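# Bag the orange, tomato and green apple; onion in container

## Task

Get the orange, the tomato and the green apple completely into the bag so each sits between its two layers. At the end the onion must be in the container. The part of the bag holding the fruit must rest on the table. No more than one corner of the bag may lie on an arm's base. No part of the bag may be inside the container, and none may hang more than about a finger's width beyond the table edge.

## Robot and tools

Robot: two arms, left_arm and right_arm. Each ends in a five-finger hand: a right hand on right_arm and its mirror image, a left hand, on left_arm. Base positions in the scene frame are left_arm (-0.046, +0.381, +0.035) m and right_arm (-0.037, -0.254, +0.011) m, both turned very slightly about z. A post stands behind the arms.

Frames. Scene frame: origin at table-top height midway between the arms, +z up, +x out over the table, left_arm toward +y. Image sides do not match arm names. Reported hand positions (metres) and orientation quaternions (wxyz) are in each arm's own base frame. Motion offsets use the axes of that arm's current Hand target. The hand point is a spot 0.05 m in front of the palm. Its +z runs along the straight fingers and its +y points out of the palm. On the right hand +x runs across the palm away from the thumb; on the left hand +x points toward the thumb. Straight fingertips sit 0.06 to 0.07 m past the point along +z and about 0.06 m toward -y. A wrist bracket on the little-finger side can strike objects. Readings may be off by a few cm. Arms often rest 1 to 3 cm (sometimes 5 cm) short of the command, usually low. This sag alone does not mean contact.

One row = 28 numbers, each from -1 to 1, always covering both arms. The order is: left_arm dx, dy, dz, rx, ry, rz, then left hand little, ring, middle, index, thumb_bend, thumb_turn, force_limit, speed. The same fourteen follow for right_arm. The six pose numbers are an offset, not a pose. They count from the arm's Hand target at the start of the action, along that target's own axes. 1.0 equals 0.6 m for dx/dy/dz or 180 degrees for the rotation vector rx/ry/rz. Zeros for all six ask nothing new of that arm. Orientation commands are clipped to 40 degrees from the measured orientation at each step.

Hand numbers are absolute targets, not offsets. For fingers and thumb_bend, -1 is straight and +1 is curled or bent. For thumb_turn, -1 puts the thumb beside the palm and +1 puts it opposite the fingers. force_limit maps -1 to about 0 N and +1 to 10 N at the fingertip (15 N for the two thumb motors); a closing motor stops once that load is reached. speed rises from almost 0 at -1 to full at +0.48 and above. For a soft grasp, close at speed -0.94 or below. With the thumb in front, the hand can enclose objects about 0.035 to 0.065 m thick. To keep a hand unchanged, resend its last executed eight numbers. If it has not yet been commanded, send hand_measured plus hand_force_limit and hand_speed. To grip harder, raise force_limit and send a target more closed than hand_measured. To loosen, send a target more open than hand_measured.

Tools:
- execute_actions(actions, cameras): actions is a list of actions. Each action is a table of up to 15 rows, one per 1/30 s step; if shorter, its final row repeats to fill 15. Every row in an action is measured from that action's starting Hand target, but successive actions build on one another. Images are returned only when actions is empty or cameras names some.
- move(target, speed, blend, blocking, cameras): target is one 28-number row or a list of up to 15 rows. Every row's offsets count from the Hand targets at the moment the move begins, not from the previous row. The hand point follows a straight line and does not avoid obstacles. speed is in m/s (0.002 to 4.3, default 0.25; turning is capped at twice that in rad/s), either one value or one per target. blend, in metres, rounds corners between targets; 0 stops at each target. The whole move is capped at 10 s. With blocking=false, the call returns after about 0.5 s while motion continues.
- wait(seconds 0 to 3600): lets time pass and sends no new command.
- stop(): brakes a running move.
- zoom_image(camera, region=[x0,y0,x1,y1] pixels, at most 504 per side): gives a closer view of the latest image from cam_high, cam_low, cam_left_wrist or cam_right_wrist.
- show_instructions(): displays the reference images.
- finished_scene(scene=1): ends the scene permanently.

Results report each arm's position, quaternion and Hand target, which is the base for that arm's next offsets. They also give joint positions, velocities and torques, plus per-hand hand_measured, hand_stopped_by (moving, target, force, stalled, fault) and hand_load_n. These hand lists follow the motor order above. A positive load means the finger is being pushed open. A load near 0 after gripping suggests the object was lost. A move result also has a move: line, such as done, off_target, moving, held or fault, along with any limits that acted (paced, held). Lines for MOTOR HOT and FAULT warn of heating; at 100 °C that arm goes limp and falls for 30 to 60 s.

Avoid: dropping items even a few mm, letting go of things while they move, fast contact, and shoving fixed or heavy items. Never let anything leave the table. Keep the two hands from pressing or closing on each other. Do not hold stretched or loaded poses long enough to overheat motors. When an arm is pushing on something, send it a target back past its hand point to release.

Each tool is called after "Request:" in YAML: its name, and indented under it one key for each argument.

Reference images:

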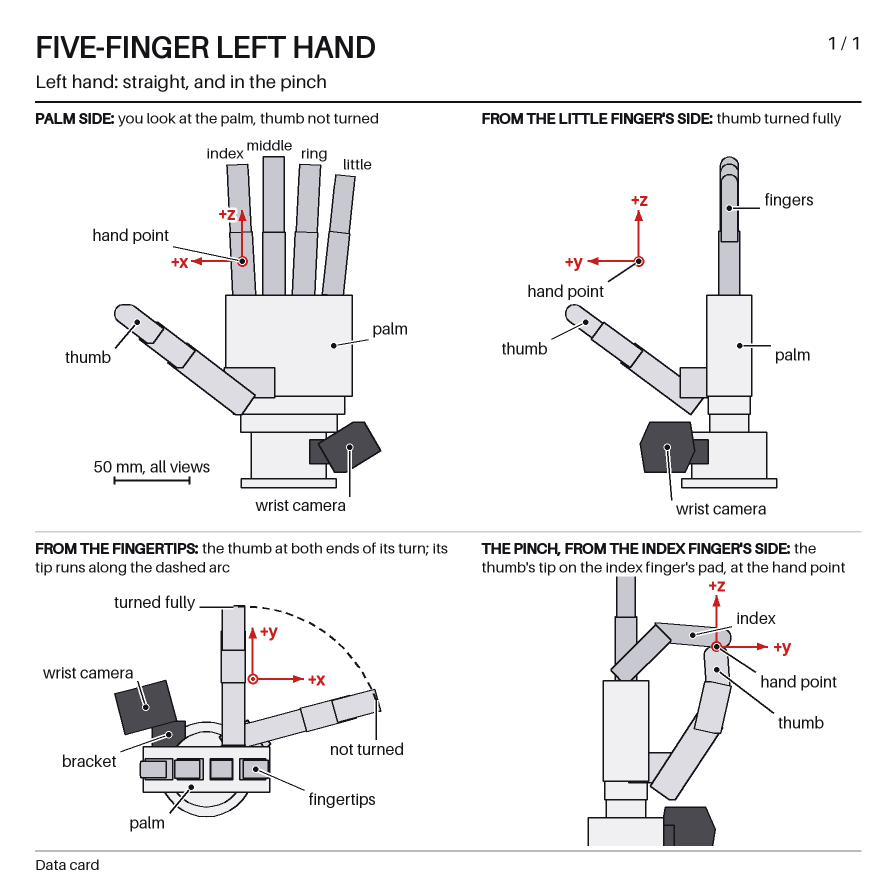

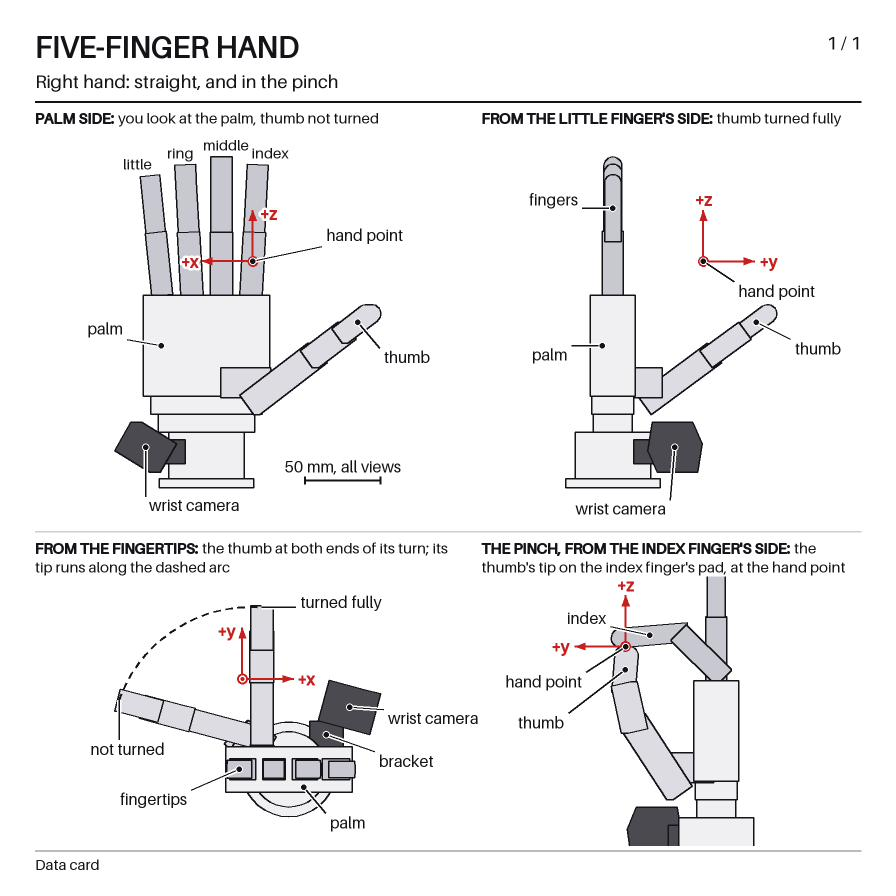

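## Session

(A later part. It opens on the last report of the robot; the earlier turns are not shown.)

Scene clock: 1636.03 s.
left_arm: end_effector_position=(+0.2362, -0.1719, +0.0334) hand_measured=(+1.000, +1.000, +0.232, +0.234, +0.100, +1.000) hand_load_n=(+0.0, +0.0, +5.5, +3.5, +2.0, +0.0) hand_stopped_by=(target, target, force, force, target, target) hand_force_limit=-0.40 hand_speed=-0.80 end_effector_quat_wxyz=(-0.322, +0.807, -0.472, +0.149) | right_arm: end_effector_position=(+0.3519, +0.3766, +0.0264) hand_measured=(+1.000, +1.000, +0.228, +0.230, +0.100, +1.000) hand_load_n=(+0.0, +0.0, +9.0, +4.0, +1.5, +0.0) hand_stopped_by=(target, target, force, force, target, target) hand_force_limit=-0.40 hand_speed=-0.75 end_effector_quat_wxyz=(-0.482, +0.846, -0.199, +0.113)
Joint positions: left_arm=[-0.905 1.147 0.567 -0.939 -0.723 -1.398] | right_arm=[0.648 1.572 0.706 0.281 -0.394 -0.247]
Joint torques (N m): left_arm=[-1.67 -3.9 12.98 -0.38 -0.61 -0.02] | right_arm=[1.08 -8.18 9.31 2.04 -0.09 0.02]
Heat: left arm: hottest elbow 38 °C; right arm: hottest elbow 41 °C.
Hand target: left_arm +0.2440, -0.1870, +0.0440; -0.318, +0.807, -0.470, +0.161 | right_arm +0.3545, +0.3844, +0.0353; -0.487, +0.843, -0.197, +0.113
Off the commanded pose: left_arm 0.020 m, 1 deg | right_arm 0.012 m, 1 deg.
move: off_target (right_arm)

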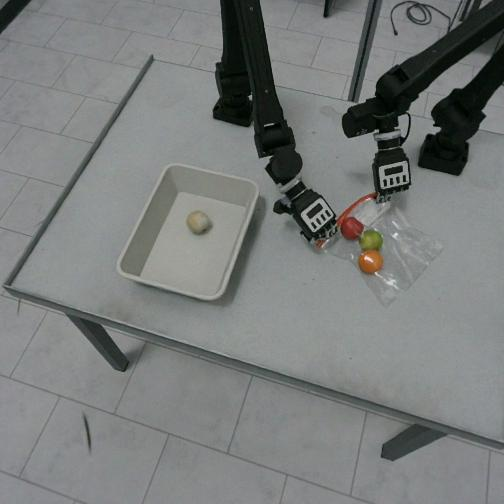

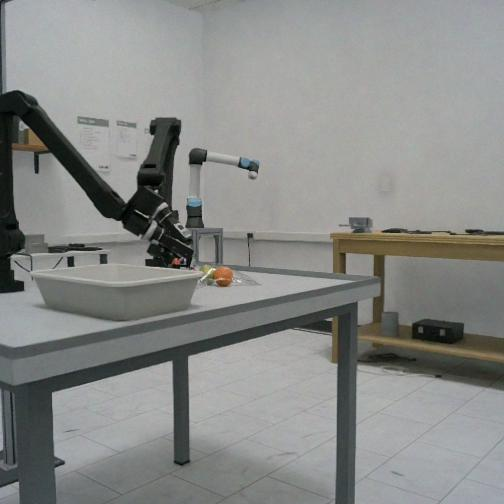

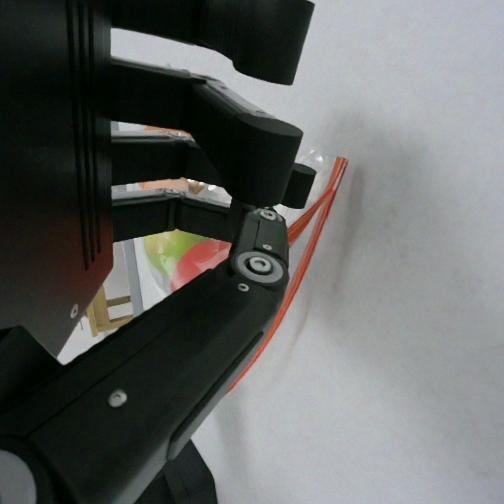

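Request:
move:
  target: [0,0,0,0,0,0,1,1,0.25,0.25,0.1,1,-0.4,-0.8,0,-0.0433,-0.025,0,0,0,1,1,0.25,0.25,0.1,1,-0.4,-0.75]
  speed: 0.05
  cameras: ["cam_high","cam_low","cam_right_wrist"]

Request:
zoom_image:
  camera: "cam_low"
  region: [130, 220, 290, 310]

Request:
zoom_image:
  camera: "cam_right_wrist"
  region: [150, 130, 404, 384]

Scene clock: 1638.00 s.
left_arm: end_effector_position=(+0.2362, -0.1719, +0.0334) hand_measured=(+1.000, +1.000, +0.232, +0.234, +0.100, +1.000) hand_load_n=(+0.5, +0.0, +5.5, +4.0, +1.5, +0.0) hand_stopped_by=(target, target, force, force, target, target) hand_force_limit=-0.40 hand_speed=-0.80 end_effector_quat_wxyz=(-0.322, +0.807, -0.472, +0.149) | right_arm: end_effector_position=(+0.3473, +0.3732, +0.0505) hand_measured=(+1.000, +1.000, +0.228, +0.230, +0.100, +1.000) hand_load_n=(+0.0, +0.0, +8.5, +4.0, +1.5, +0.0) hand_stopped_by=(target, target, force, force, target, target) hand_force_limit=-0.40 hand_speed=-0.75 end_effector_quat_wxyz=(-0.478, +0.848, -0.201, +0.109)
Joint positions: left_arm=[-0.905 1.147 0.567 -0.939 -0.723 -1.398] | right_arm=[0.648 1.501 0.72 0.183 -0.394 -0.247]
Joint torques (N m): left_arm=[-1.67 -3.84 13 -0.35 -0.61 -0.02] | right_arm=[1.08 -7.71 11.12 2.02 -0.1 0.02]
Heat: left arm: hottest elbow 38 °C; right arm: hottest elbow 41 °C.
Hand target: left_arm +0.2440, -0.1870, +0.0440; -0.318, +0.807, -0.470, +0.161 | right_arm +0.3545, +0.3844, +0.0654; -0.487, +0.843, -0.197, +0.113
Off the commanded pose: left_arm 0.020 m, 1 deg | right_arm 0.020 m, 1 deg.
move: off_target (right_arm)

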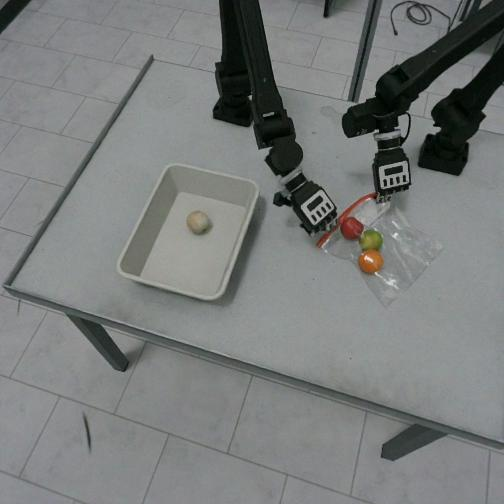

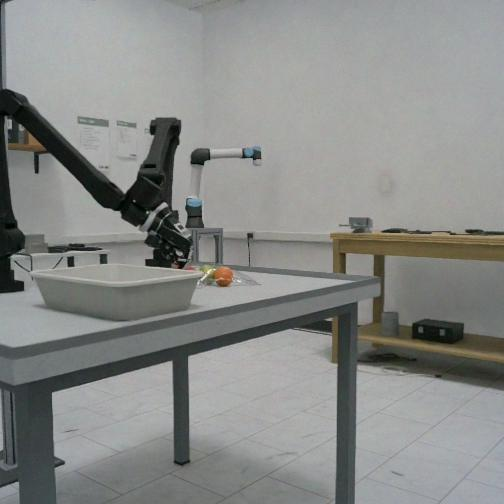

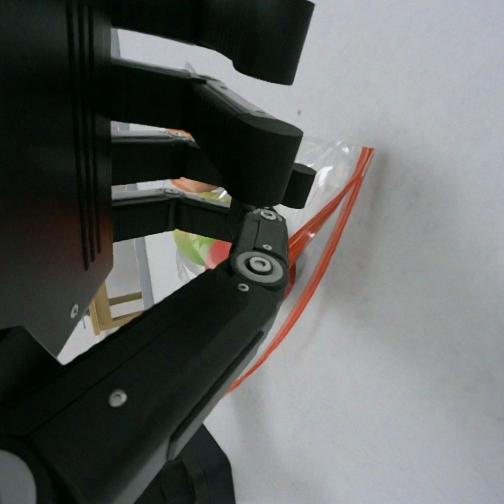

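Scaled by 3.150.

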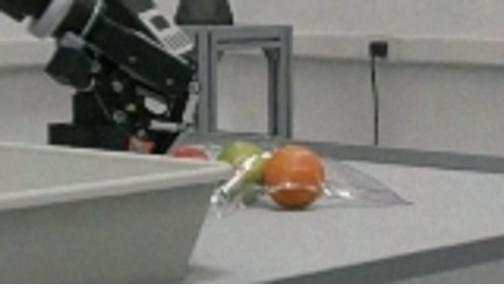

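Scaled by 1.984.

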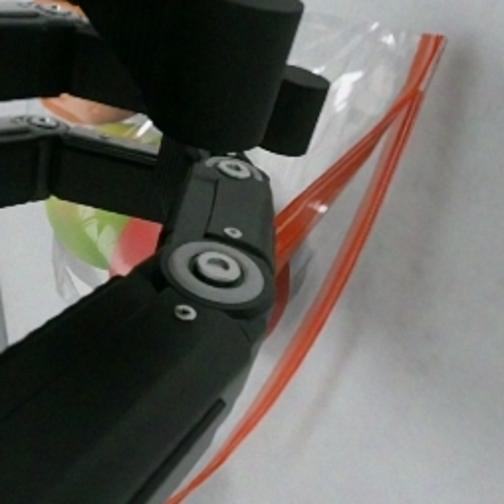

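Request:
zoom_image:
  camera: "cam_high"
  region: [290, 180, 450, 320]

Scaled by 3.150.

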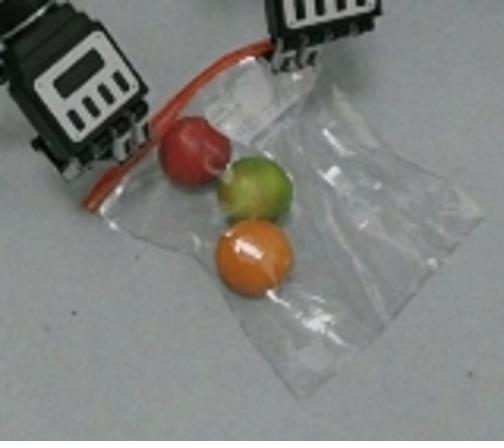

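Request:
execute_actions:
  actions: []

Scene clock: 1645.97 s.
left_arm: end_effector_position=(+0.2362, -0.1719, +0.0334) hand_measured=(+1.000, +1.000, +0.232, +0.234, +0.100, +1.000) hand_load_n=(+0.0, +0.0, +5.5, +3.5, +2.0, +0.0) hand_stopped_by=(target, target, force, force, target, target) hand_force_limit=-0.40 hand_speed=-0.80 end_effector_quat_wxyz=(-0.322, +0.807, -0.472, +0.149) | right_arm: end_effector_position=(+0.3473, +0.3732, +0.0505) hand_measured=(+1.000, +1.000, +0.228, +0.230, +0.100, +1.000) hand_load_n=(+0.0, +0.0, +8.5, +4.0, +2.0, +0.5) hand_stopped_by=(target, target, force, force, target, target) hand_force_limit=-0.40 hand_speed=-0.75 end_effector_quat_wxyz=(-0.478, +0.848, -0.201, +0.109)
Joint positions: left_arm=[-0.905 1.147 0.567 -0.939 -0.723 -1.398] | right_arm=[0.648 1.501 0.72 0.183 -0.394 -0.247]
Joint velocities: within noise
Joint torques (N m): left_arm=[-1.61 -3.9 13 -0.36 -0.61 -0.02] | right_arm=[1.08 -7.71 11.11 2.02 -0.1 0.02]
Motor temperatures (°C): left_arm=[30 32 38 28 28 26] | right_arm=[26 34 42 26 28 27]
Heat: left arm: hottest elbow 38 °C; right arm: hottest elbow 42 °C.
Hand target: left_arm +0.2440, -0.1870, +0.0440; -0.318, +0.807, -0.470, +0.161 | right_arm +0.3545, +0.3844, +0.0654; -0.487, +0.843, -0.197, +0.113
Off the commanded pose: left_arm 0.020 m, 1 deg | right_arm 0.020 m, 1 deg.

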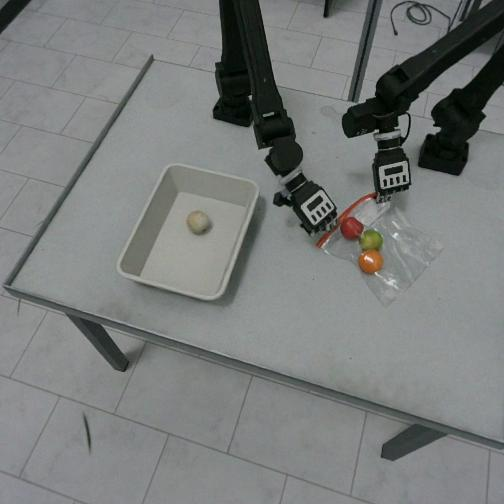

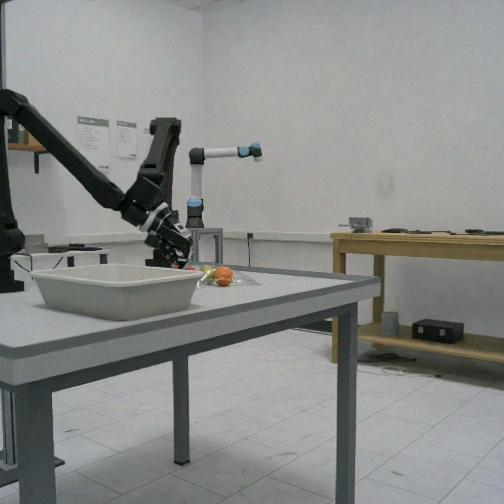

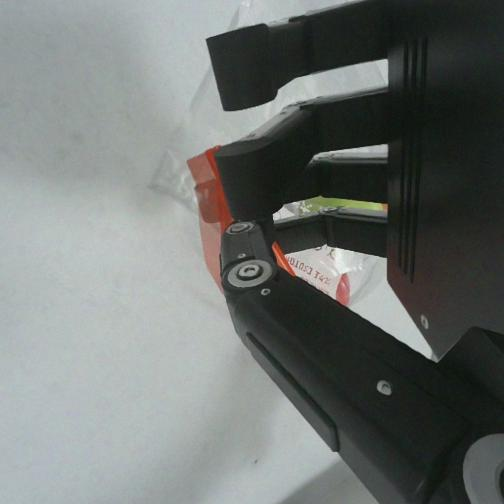

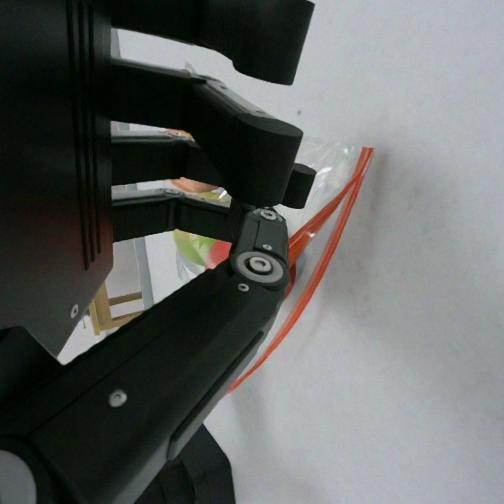

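Request:
zoom_image:
  camera: "cam_right_wrist"
  region: [150, 100, 450, 400]

Request:
zoom_image:
  camera: "cam_high"
  region: [290, 180, 450, 320]

Request:
zoom_image:
  camera: "cam_left_wrist"
  region: [150, 100, 450, 400]

Request:
zoom_image:
  camera: "cam_low"
  region: [120, 200, 300, 320]

Scaled by 1.680.

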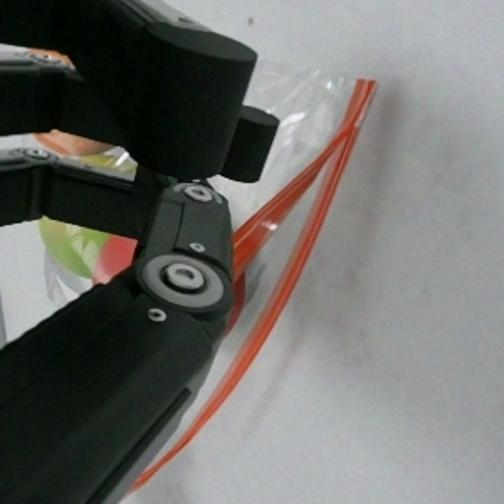

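Scaled by 3.150.

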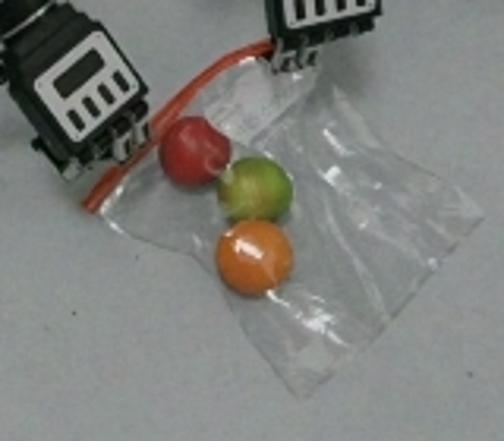

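Scaled by 1.680.

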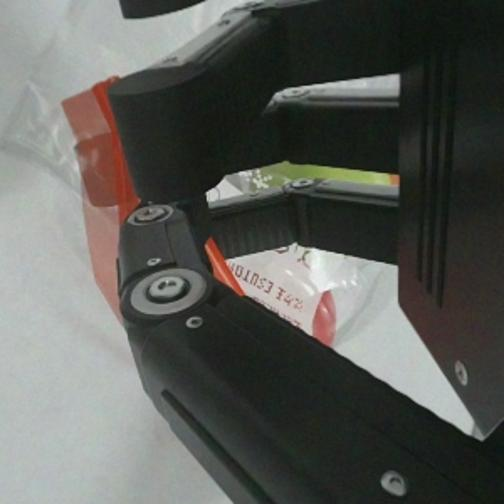

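Scaled by 2.800.

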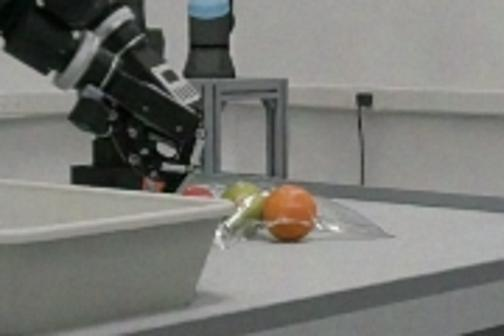

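Request:
move:
  target: [-0.0033,-0.0554,-0.0622,0,0,0,1,1,0.25,0.25,0.1,1,-0.4,-0.8, 0,-0.0722,-0.0417,0,0,0,1,1,0.25,0.25,0.1,1,-0.4,-0.75]
  speed: 0.05
  cameras: ["all"]

Scene clock: 1652.63 s.
left_arm: end_effector_position=(+0.2347, -0.1699, +0.0741) hand_measured=(+1.000, +1.000, +0.232, +0.234, +0.100, +1.000) hand_load_n=(+0.0, +0.0, +5.5, +3.5, +2.0, +0.0) hand_stopped_by=(target, target, force, force, target, target) hand_force_limit=-0.40 hand_speed=-0.80 end_effector_quat_wxyz=(-0.326, +0.805, -0.477, +0.137) | right_arm: end_effector_position=(+0.3478, +0.3735, +0.0982) hand_measured=(+1.000, +1.000, +0.228, +0.230, +0.100, +1.000) hand_load_n=(+0.0, +0.0, +8.5, +4.5, +2.0, +0.0) hand_stopped_by=(target, target, force, force, target, target) hand_force_limit=-0.40 hand_speed=-0.75 end_effector_quat_wxyz=(-0.477, +0.849, -0.202, +0.108)
Joint positions: left_arm=[-0.905 1.088 0.651 -1.11 -0.723 -1.398] | right_arm=[0.648 1.402 0.78 0.023 -0.394 -0.247]
Joint torques (N m): left_arm=[-1.61 -5.36 14.23 -0.4 -0.61 -0.01] | right_arm=[1.08 -7.24 12.3 1.99 -0.11 0.02]
Heat: left arm: hottest elbow 39 °C; right arm: hottest elbow 43 °C.
Hand target: left_arm +0.2439, -0.1869, +0.0938; -0.318, +0.807, -0.471, +0.161 | right_arm +0.3546, +0.3844, +0.1154; -0.487, +0.843, -0.197, +0.113
Off the commanded pose: left_arm 0.028 m, 3 deg | right_arm 0.021 m, 1 deg.
move: off_target (left_arm, right_arm)

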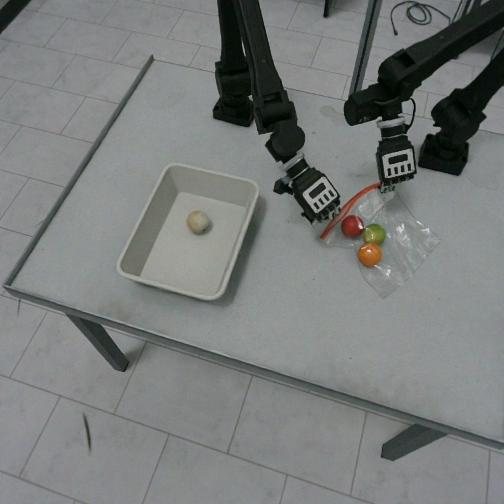

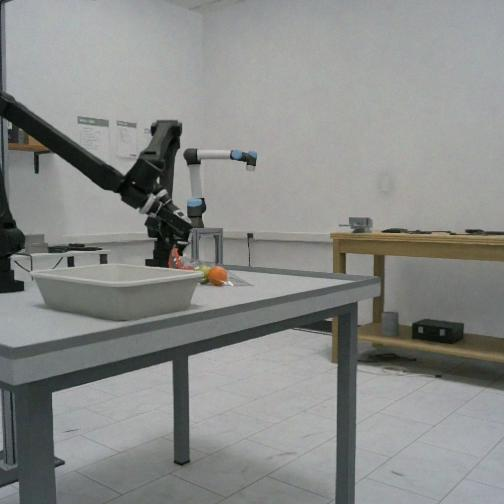

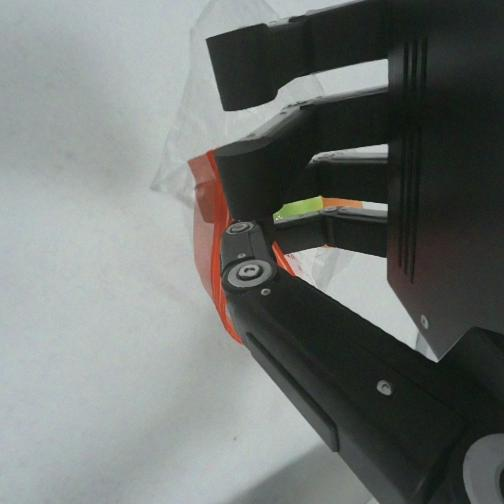

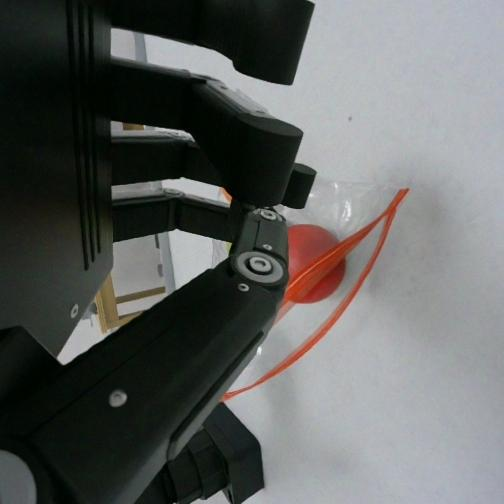

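Request:
zoom_image:
  camera: "cam_right_wrist"
  region: [180, 150, 430, 400]

Request:
zoom_image:
  camera: "cam_high"
  region: [290, 170, 450, 310]

Request:
zoom_image:
  camera: "cam_low"
  region: [120, 200, 300, 320]

Scaled by 2.016.

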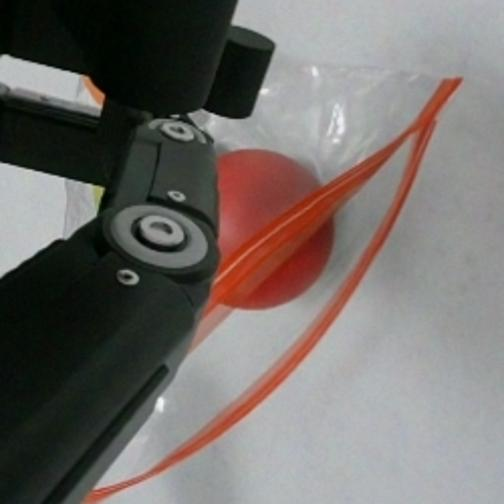

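Scaled by 3.150.

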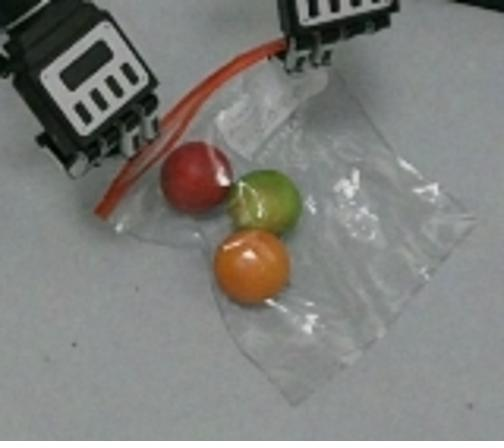

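Scaled by 2.800.

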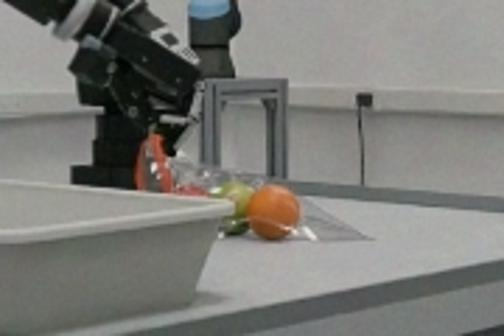

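Request:
move:
  target: [-0.0026,-0.0443,-0.0498,0,0,0,1,1,0.25,0.25,0.1,1,-0.4,-0.8, 0,-0.0578,-0.0334,0,0,0,1,1,0.25,0.25,0.1,1,-0.4,-0.75]
  speed: 0.05
  cameras: ["all"]

Request:
zoom_image:
  camera: "cam_right_wrist"
  region: [180, 150, 430, 400]

Request:
zoom_image:
  camera: "cam_high"
  region: [290, 170, 450, 310]

Request:
zoom_image:
  camera: "cam_low"
  region: [120, 200, 300, 320]

Scene clock: 1655.33 s.
left_arm: end_effector_position=(+0.2356, -0.1712, +0.1124) hand_measured=(+1.000, +1.000, +0.232, +0.234, +0.100, +1.000) hand_load_n=(+0.0, +0.0, +6.0, +3.5, +2.0, +0.0) hand_stopped_by=(target, target, force, force, target, target) hand_force_limit=-0.40 hand_speed=-0.80 end_effector_quat_wxyz=(-0.327, +0.805, -0.477, +0.136) | right_arm: end_effector_position=(+0.3482, +0.3738, +0.1355) hand_measured=(+1.000, +1.000, +0.228, +0.230, +0.100, +1.000) hand_load_n=(+0.0, +0.0, +9.0, +4.5, +2.0, +0.0) hand_stopped_by=(target, target, force, force, target, target) hand_force_limit=-0.40 hand_speed=-0.75 end_effector_quat_wxyz=(-0.476, +0.849, -0.202, +0.107)
Joint positions: left_arm=[-0.905 1.047 0.732 -1.234 -0.723 -1.398] | right_arm=[0.648 1.343 0.839 -0.1 -0.394 -0.247]
Joint torques (N m): left_arm=[-1.61 -5.19 14.86 -0.5 -0.6 -0.01] | right_arm=[1.03 -7.06 13.09 2.02 -0.11 0.02]
Heat: left arm: hottest elbow 39 °C; right arm: hottest elbow 43 °C.
Hand target: left_arm +0.2440, -0.1870, +0.1339; -0.318, +0.807, -0.471, +0.161 | right_arm +0.3546, +0.3843, +0.1553; -0.487, +0.843, -0.197, +0.113
Off the commanded pose: left_arm 0.028 m, 3 deg | right_arm 0.024 m, 2 deg.
move: off_target (left_arm, right_arm)

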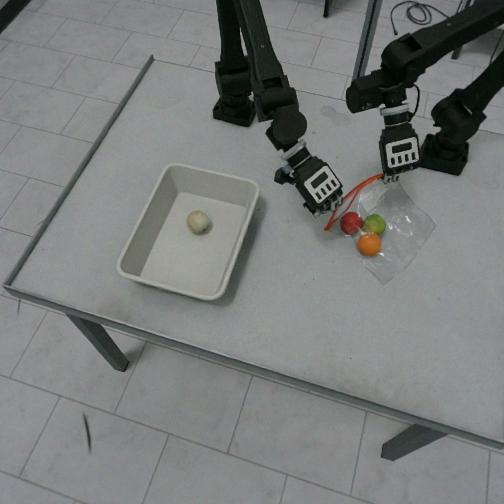

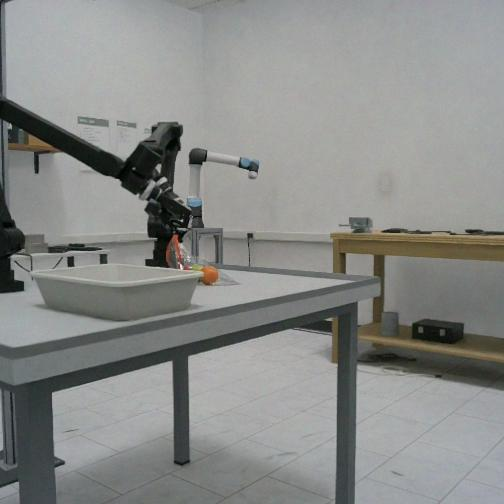

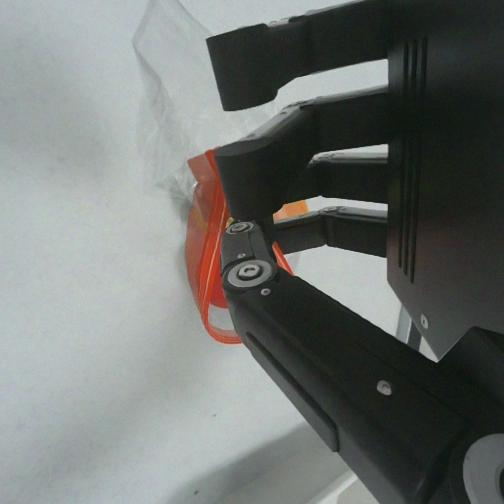

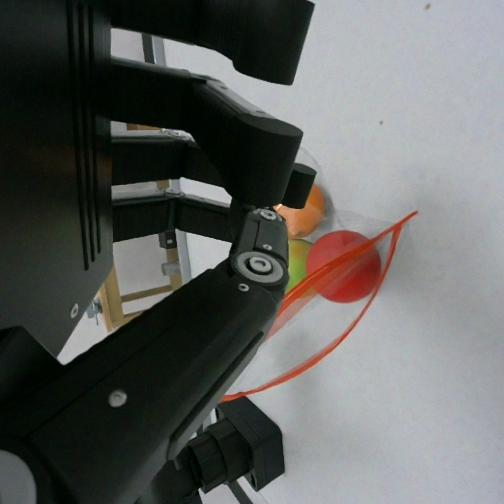

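Scaled by 2.016.

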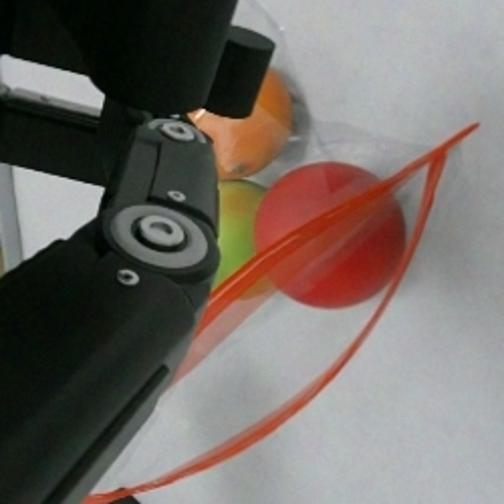

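Scaled by 3.150.

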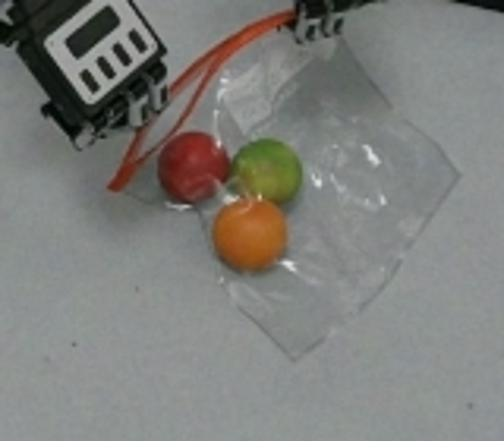

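Scaled by 2.800.

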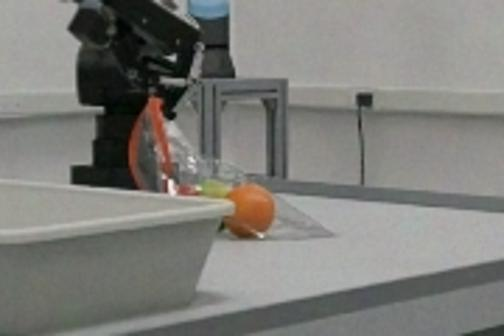

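Request:
move:
  target: [-0.0033,-0.0554,-0.0622,0,0,0,1,1,0.25,0.25,0.1,1,-0.4,-0.8, 0,-0.0722,-0.0417,0,0,0,1,1,0.25,0.25,0.1,1,-0.4,-0.75]
  speed: 0.05
  cameras: ["all"]

Request:
zoom_image:
  camera: "cam_right_wrist"
  region: [180, 150, 430, 400]

Request:
zoom_image:
  camera: "cam_high"
  region: [290, 170, 450, 310]

Request:
zoom_image:
  camera: "cam_low"
  region: [120, 200, 300, 320]

Scene clock: 1658.37 s.
left_arm: end_effector_position=(+0.2370, -0.1729, +0.1609) hand_measured=(+1.000, +1.000, +0.232, +0.234, +0.100, +1.000) hand_load_n=(+0.0, +0.0, +5.5, +3.5, +2.0, +0.0) hand_stopped_by=(target, target, force, force, target, target) hand_force_limit=-0.40 hand_speed=-0.80 end_effector_quat_wxyz=(-0.327, +0.804, -0.477, +0.135) | right_arm: end_effector_position=(+0.3496, +0.3749, +0.1842) hand_measured=(+1.000, +1.000, +0.228, +0.230, +0.100, +1.000) hand_load_n=(+0.0, +0.0, +9.0, +4.5, +1.5, +0.0) hand_stopped_by=(target, target, force, force, target, target) hand_force_limit=-0.40 hand_speed=-0.75 end_effector_quat_wxyz=(-0.476, +0.849, -0.202, +0.107)
Joint positions: left_arm=[-0.905 1.019 0.846 -1.378 -0.723 -1.398] | right_arm=[0.648 1.287 0.929 -0.246 -0.394 -0.247]
Joint torques (N m): left_arm=[-1.61 -5.19 15.39 -0.43 -0.6 -0.01] | right_arm=[1.03 -6.83 13.78 2 -0.12 0.02]
Heat: left arm: hottest elbow 39 °C; right arm: hottest elbow 43 °C.
Hand target: left_arm +0.2440, -0.1870, +0.1840; -0.318, +0.807, -0.471, +0.161 | right_arm +0.3546, +0.3843, +0.2054; -0.487, +0.843, -0.197, +0.113
Off the commanded pose: left_arm 0.028 m, 3 deg | right_arm 0.024 m, 2 deg.
move: off_target (left_arm, right_arm)

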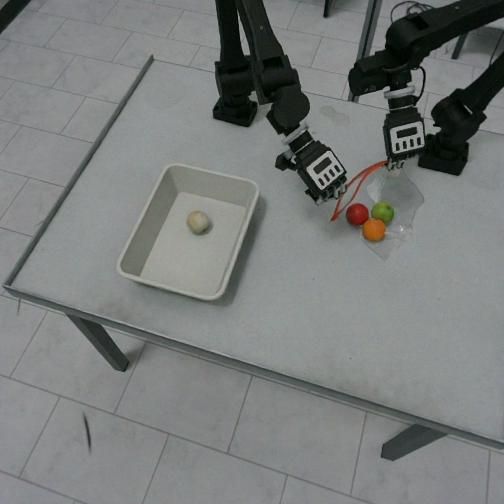

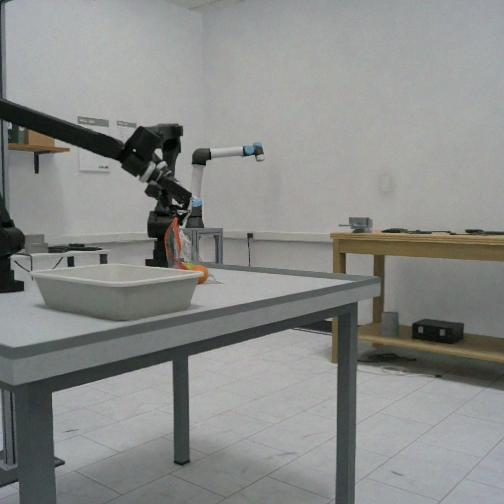

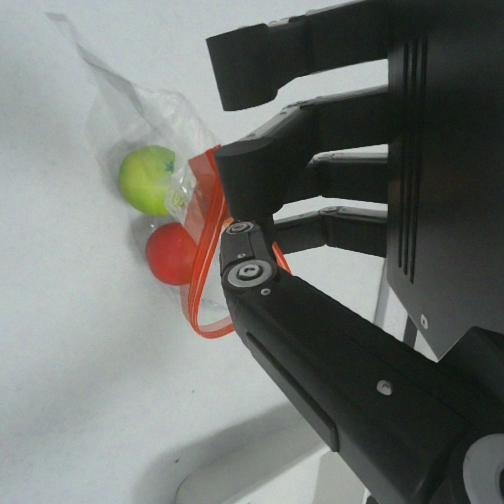

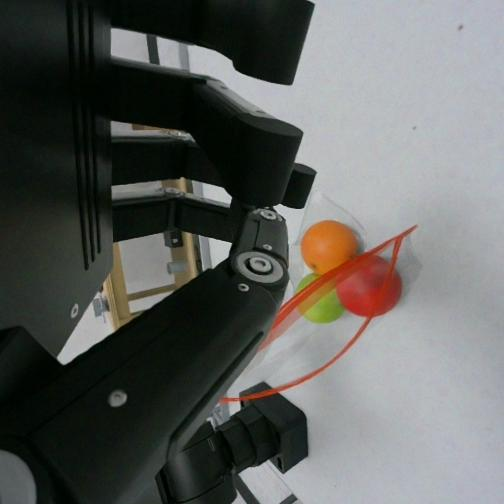

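Scaled by 2.016.

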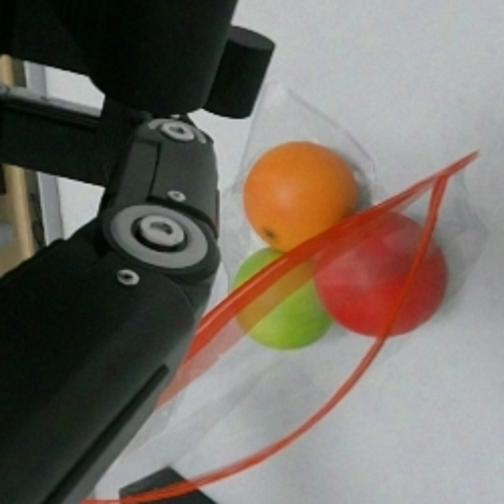

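Scaled by 3.150.

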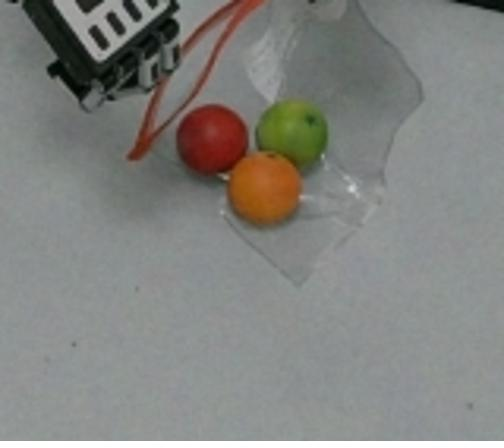

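Scaled by 2.800.

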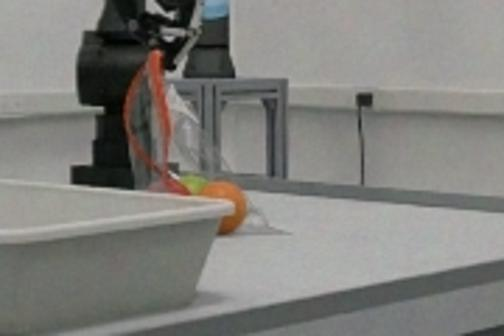

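Request:
move:
  target: [-0.0026,-0.0443,-0.0498,0,0,0,1,1,0.25,0.25,0.1,1,-0.4,-0.8, 0,-0.0578,-0.0334,0,0,0,1,1,0.25,0.25,0.1,1,-0.4,-0.75]
  speed: 0.05
  cameras: ["all"]

Request:
zoom_image:
  camera: "cam_right_wrist"
  region: [180, 150, 430, 400]

Request:
zoom_image:
  camera: "cam_high"
  region: [290, 150, 450, 290]

Request:
zoom_image:
  camera: "cam_low"
  region: [120, 190, 300, 310]

Scene clock: 1662.83 s.
left_arm: end_effector_position=(+0.2383, -0.1745, +0.2000) hand_measured=(+1.000, +1.000, +0.232, +0.234, +0.100, +1.000) hand_load_n=(+0.0, +0.0, +6.0, +3.5, +1.5, +0.0) hand_stopped_by=(target, target, force, force, target, target) hand_force_limit=-0.40 hand_speed=-0.80 end_effector_quat_wxyz=(-0.327, +0.804, -0.478, +0.134) | right_arm: end_effector_position=(+0.3507, +0.3758, +0.2222) hand_measured=(+1.000, +1.000, +0.228, +0.230, +0.100, +1.000) hand_load_n=(+0.0, +0.0, +9.0, +4.5, +1.5, +0.0) hand_stopped_by=(target, target, force, force, target, target) hand_force_limit=-0.40 hand_speed=-0.75 end_effector_quat_wxyz=(-0.475, +0.850, -0.203, +0.106)
Joint positions: left_arm=[-0.905 1.012 0.945 -1.486 -0.723 -1.398] | right_arm=[0.648 1.259 1.01 -0.358 -0.394 -0.247]
Joint torques (N m): left_arm=[-1.55 -5.25 15.72 -0.46 -0.6 -0.01] | right_arm=[1.08 -6.83 14.22 2.06 -0.12 0.02]
Heat: left arm: hottest elbow 40 °C; right arm: hottest elbow 44 °C.
Hand target: left_arm +0.2440, -0.1870, +0.2241; -0.318, +0.807, -0.470, +0.161 | right_arm +0.3547, +0.3843, +0.2453; -0.487, +0.843, -0.197, +0.113
Off the commanded pose: left_arm 0.028 m, 3 deg | right_arm 0.025 m, 2 deg.
move: off_target (left_arm, right_arm)

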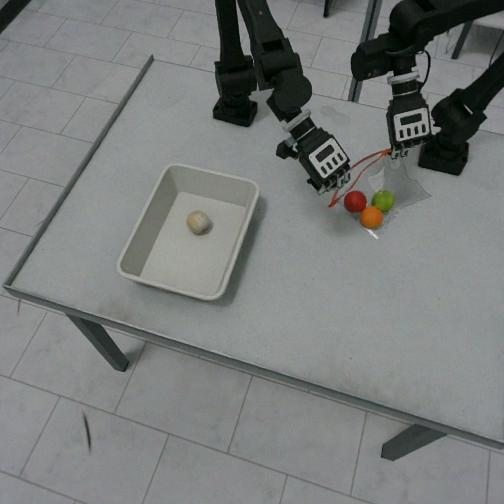

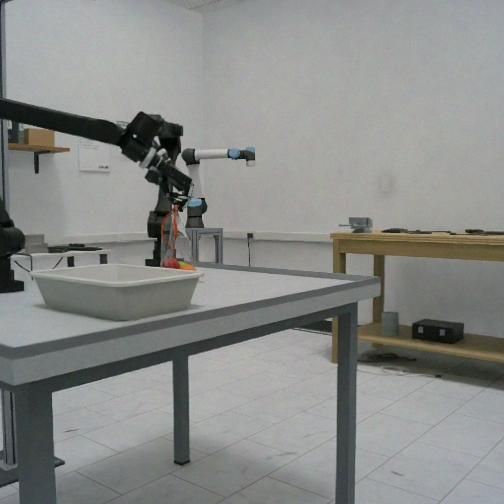

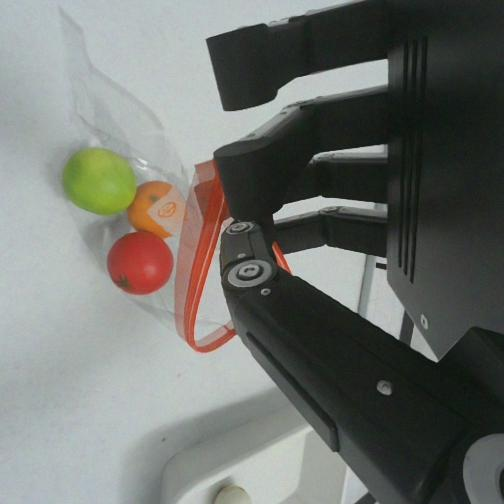

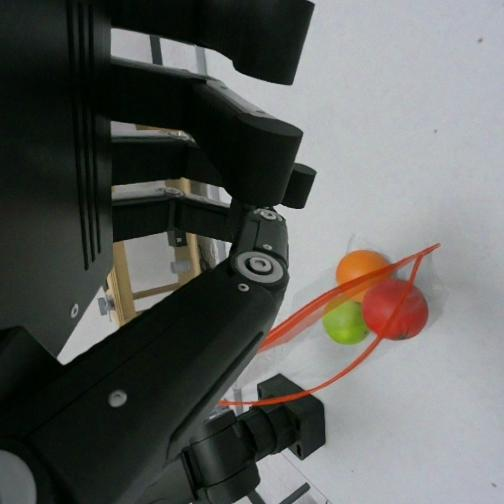

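Scaled by 2.016.

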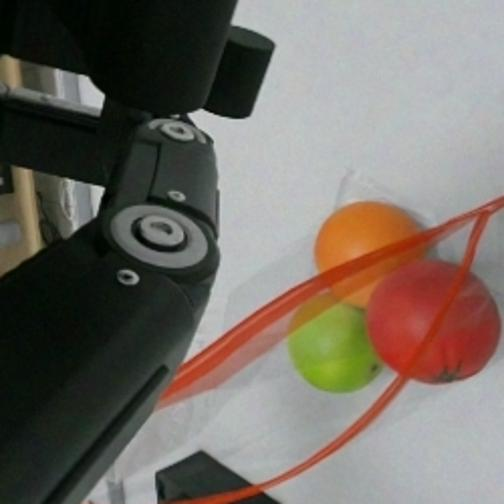

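Scaled by 3.150.

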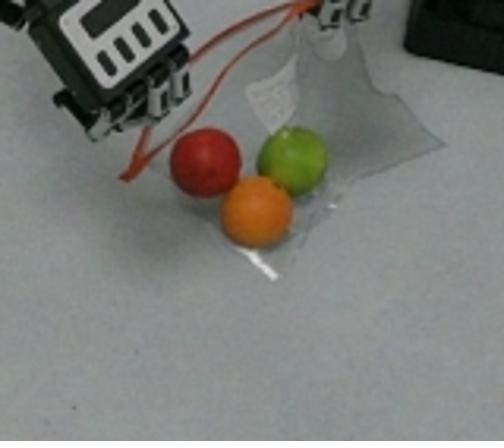

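Scaled by 2.800.

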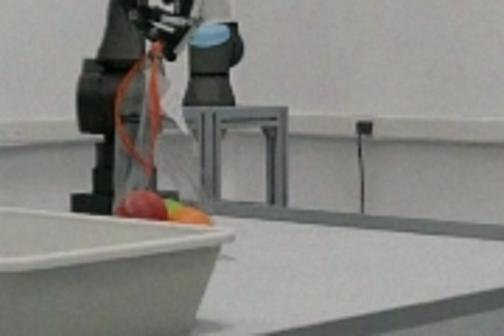

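Request:
move:
  target: [0.0506,0.1289,0.0165,0,0,0,1,1,0.25,0.25,0.1,1,-0.4,-0.8, -0.0033,0.1352,-0.0341,0,0,0,1,1,0.25,0.25,0.1,1,-0.4,-0.75]
  speed: 0.05
  cameras: ["all"]

Request:
zoom_image:
  camera: "cam_right_wrist"
  region: [180, 150, 430, 400]

Request:
zoom_image:
  camera: "cam_high"
  region: [290, 150, 450, 290]

Request:
zoom_image:
  camera: "cam_low"
  region: [120, 190, 300, 310]

Scene clock: 1676.00 s.
left_arm: end_effector_position=(+0.2171, -0.2343, +0.1713) hand_measured=(+1.000, +1.000, +0.232, +0.234, +0.100, +1.000) hand_load_n=(+0.0, +0.0, +5.5, +3.5, +2.0, +0.0) hand_stopped_by=(target, target, force, force, target, target) hand_force_limit=-0.40 hand_speed=-0.80 end_effector_quat_wxyz=(-0.317, +0.809, -0.468, +0.163) | right_arm: end_effector_position=(+0.3231, +0.3356, +0.1819) hand_measured=(+1.000, +1.000, +0.228, +0.230, +0.100, +1.000) hand_load_n=(+0.0, +0.0, +8.5, +4.5, +1.5, +0.0) hand_stopped_by=(target, target, force, force, target, target) hand_force_limit=-0.40 hand_speed=-0.75 end_effector_quat_wxyz=(-0.481, +0.847, -0.201, +0.104)
Joint positions: left_arm=[-1.093 1.123 0.938 -1.47 -0.725 -1.648] | right_arm=[0.598 1.165 0.818 -0.261 -0.446 -0.272]
Joint torques (N m): left_arm=[-1.67 -4.72 9.83 0.13 -0.46 -0.01] | right_arm=[-0.44 -5.48 9.78 3.18 -0.29 -0.12]
Motor temperatures (°C): left_arm=[30 32 42 28 28 26] | right_arm=[26 34 47 26 28 27]
Heat: left arm: hottest elbow 42 °C; right arm: hottest elbow 47 °C.
Hand target: left_arm +0.2139, -0.2371, +0.1640; -0.318, +0.807, -0.471, +0.161 | right_arm +0.3270, +0.3331, +0.1856; -0.487, +0.843, -0.197, +0.113
Off the commanded pose: left_arm 0.008 m, 0 deg | right_arm 0.006 m, 1 deg.
move: done

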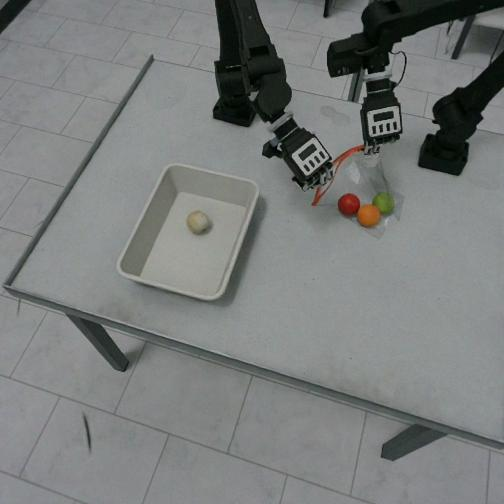

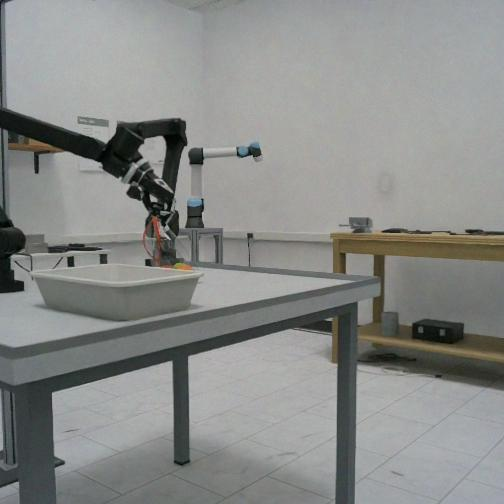

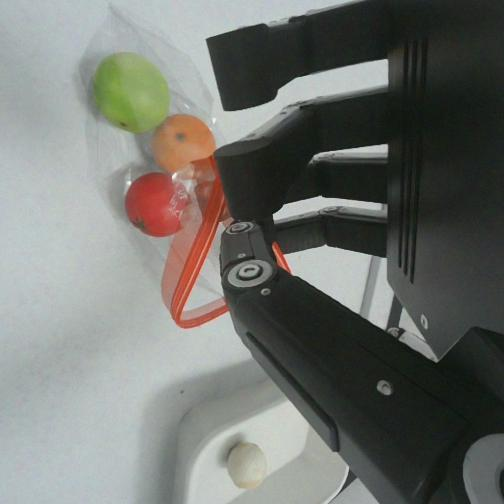

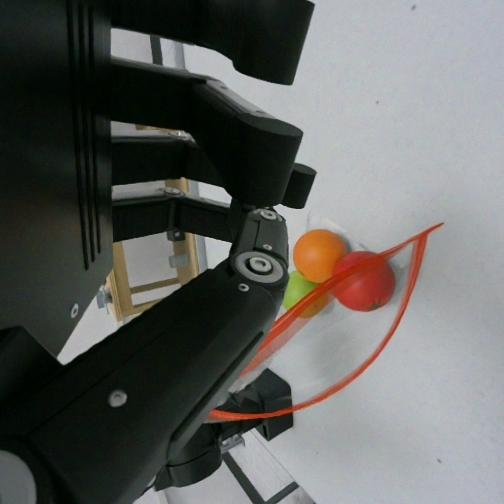

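Scaled by 2.016.

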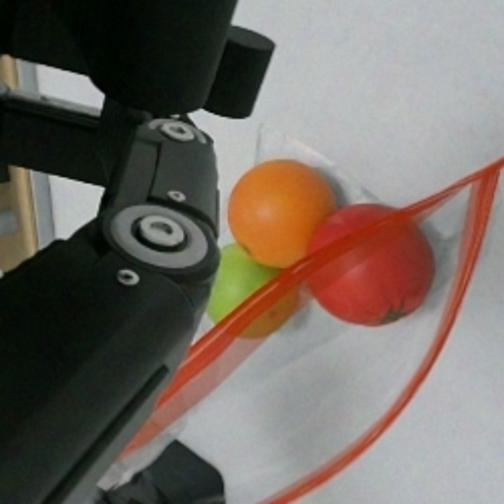

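Scaled by 3.150.

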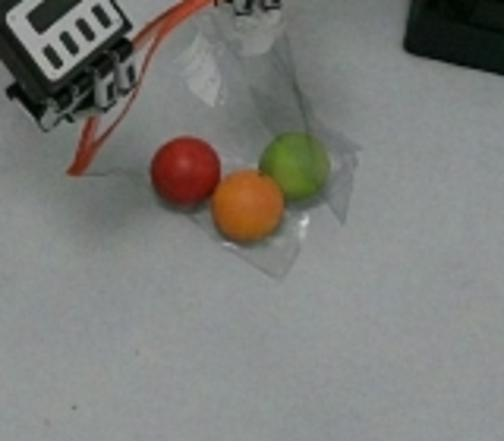

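Scaled by 2.800.

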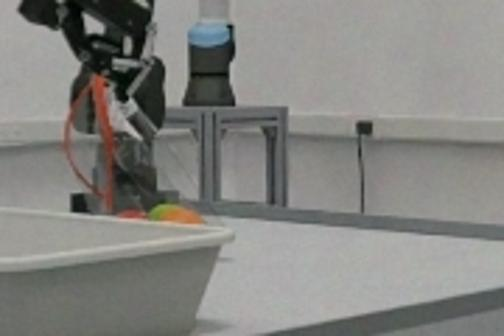

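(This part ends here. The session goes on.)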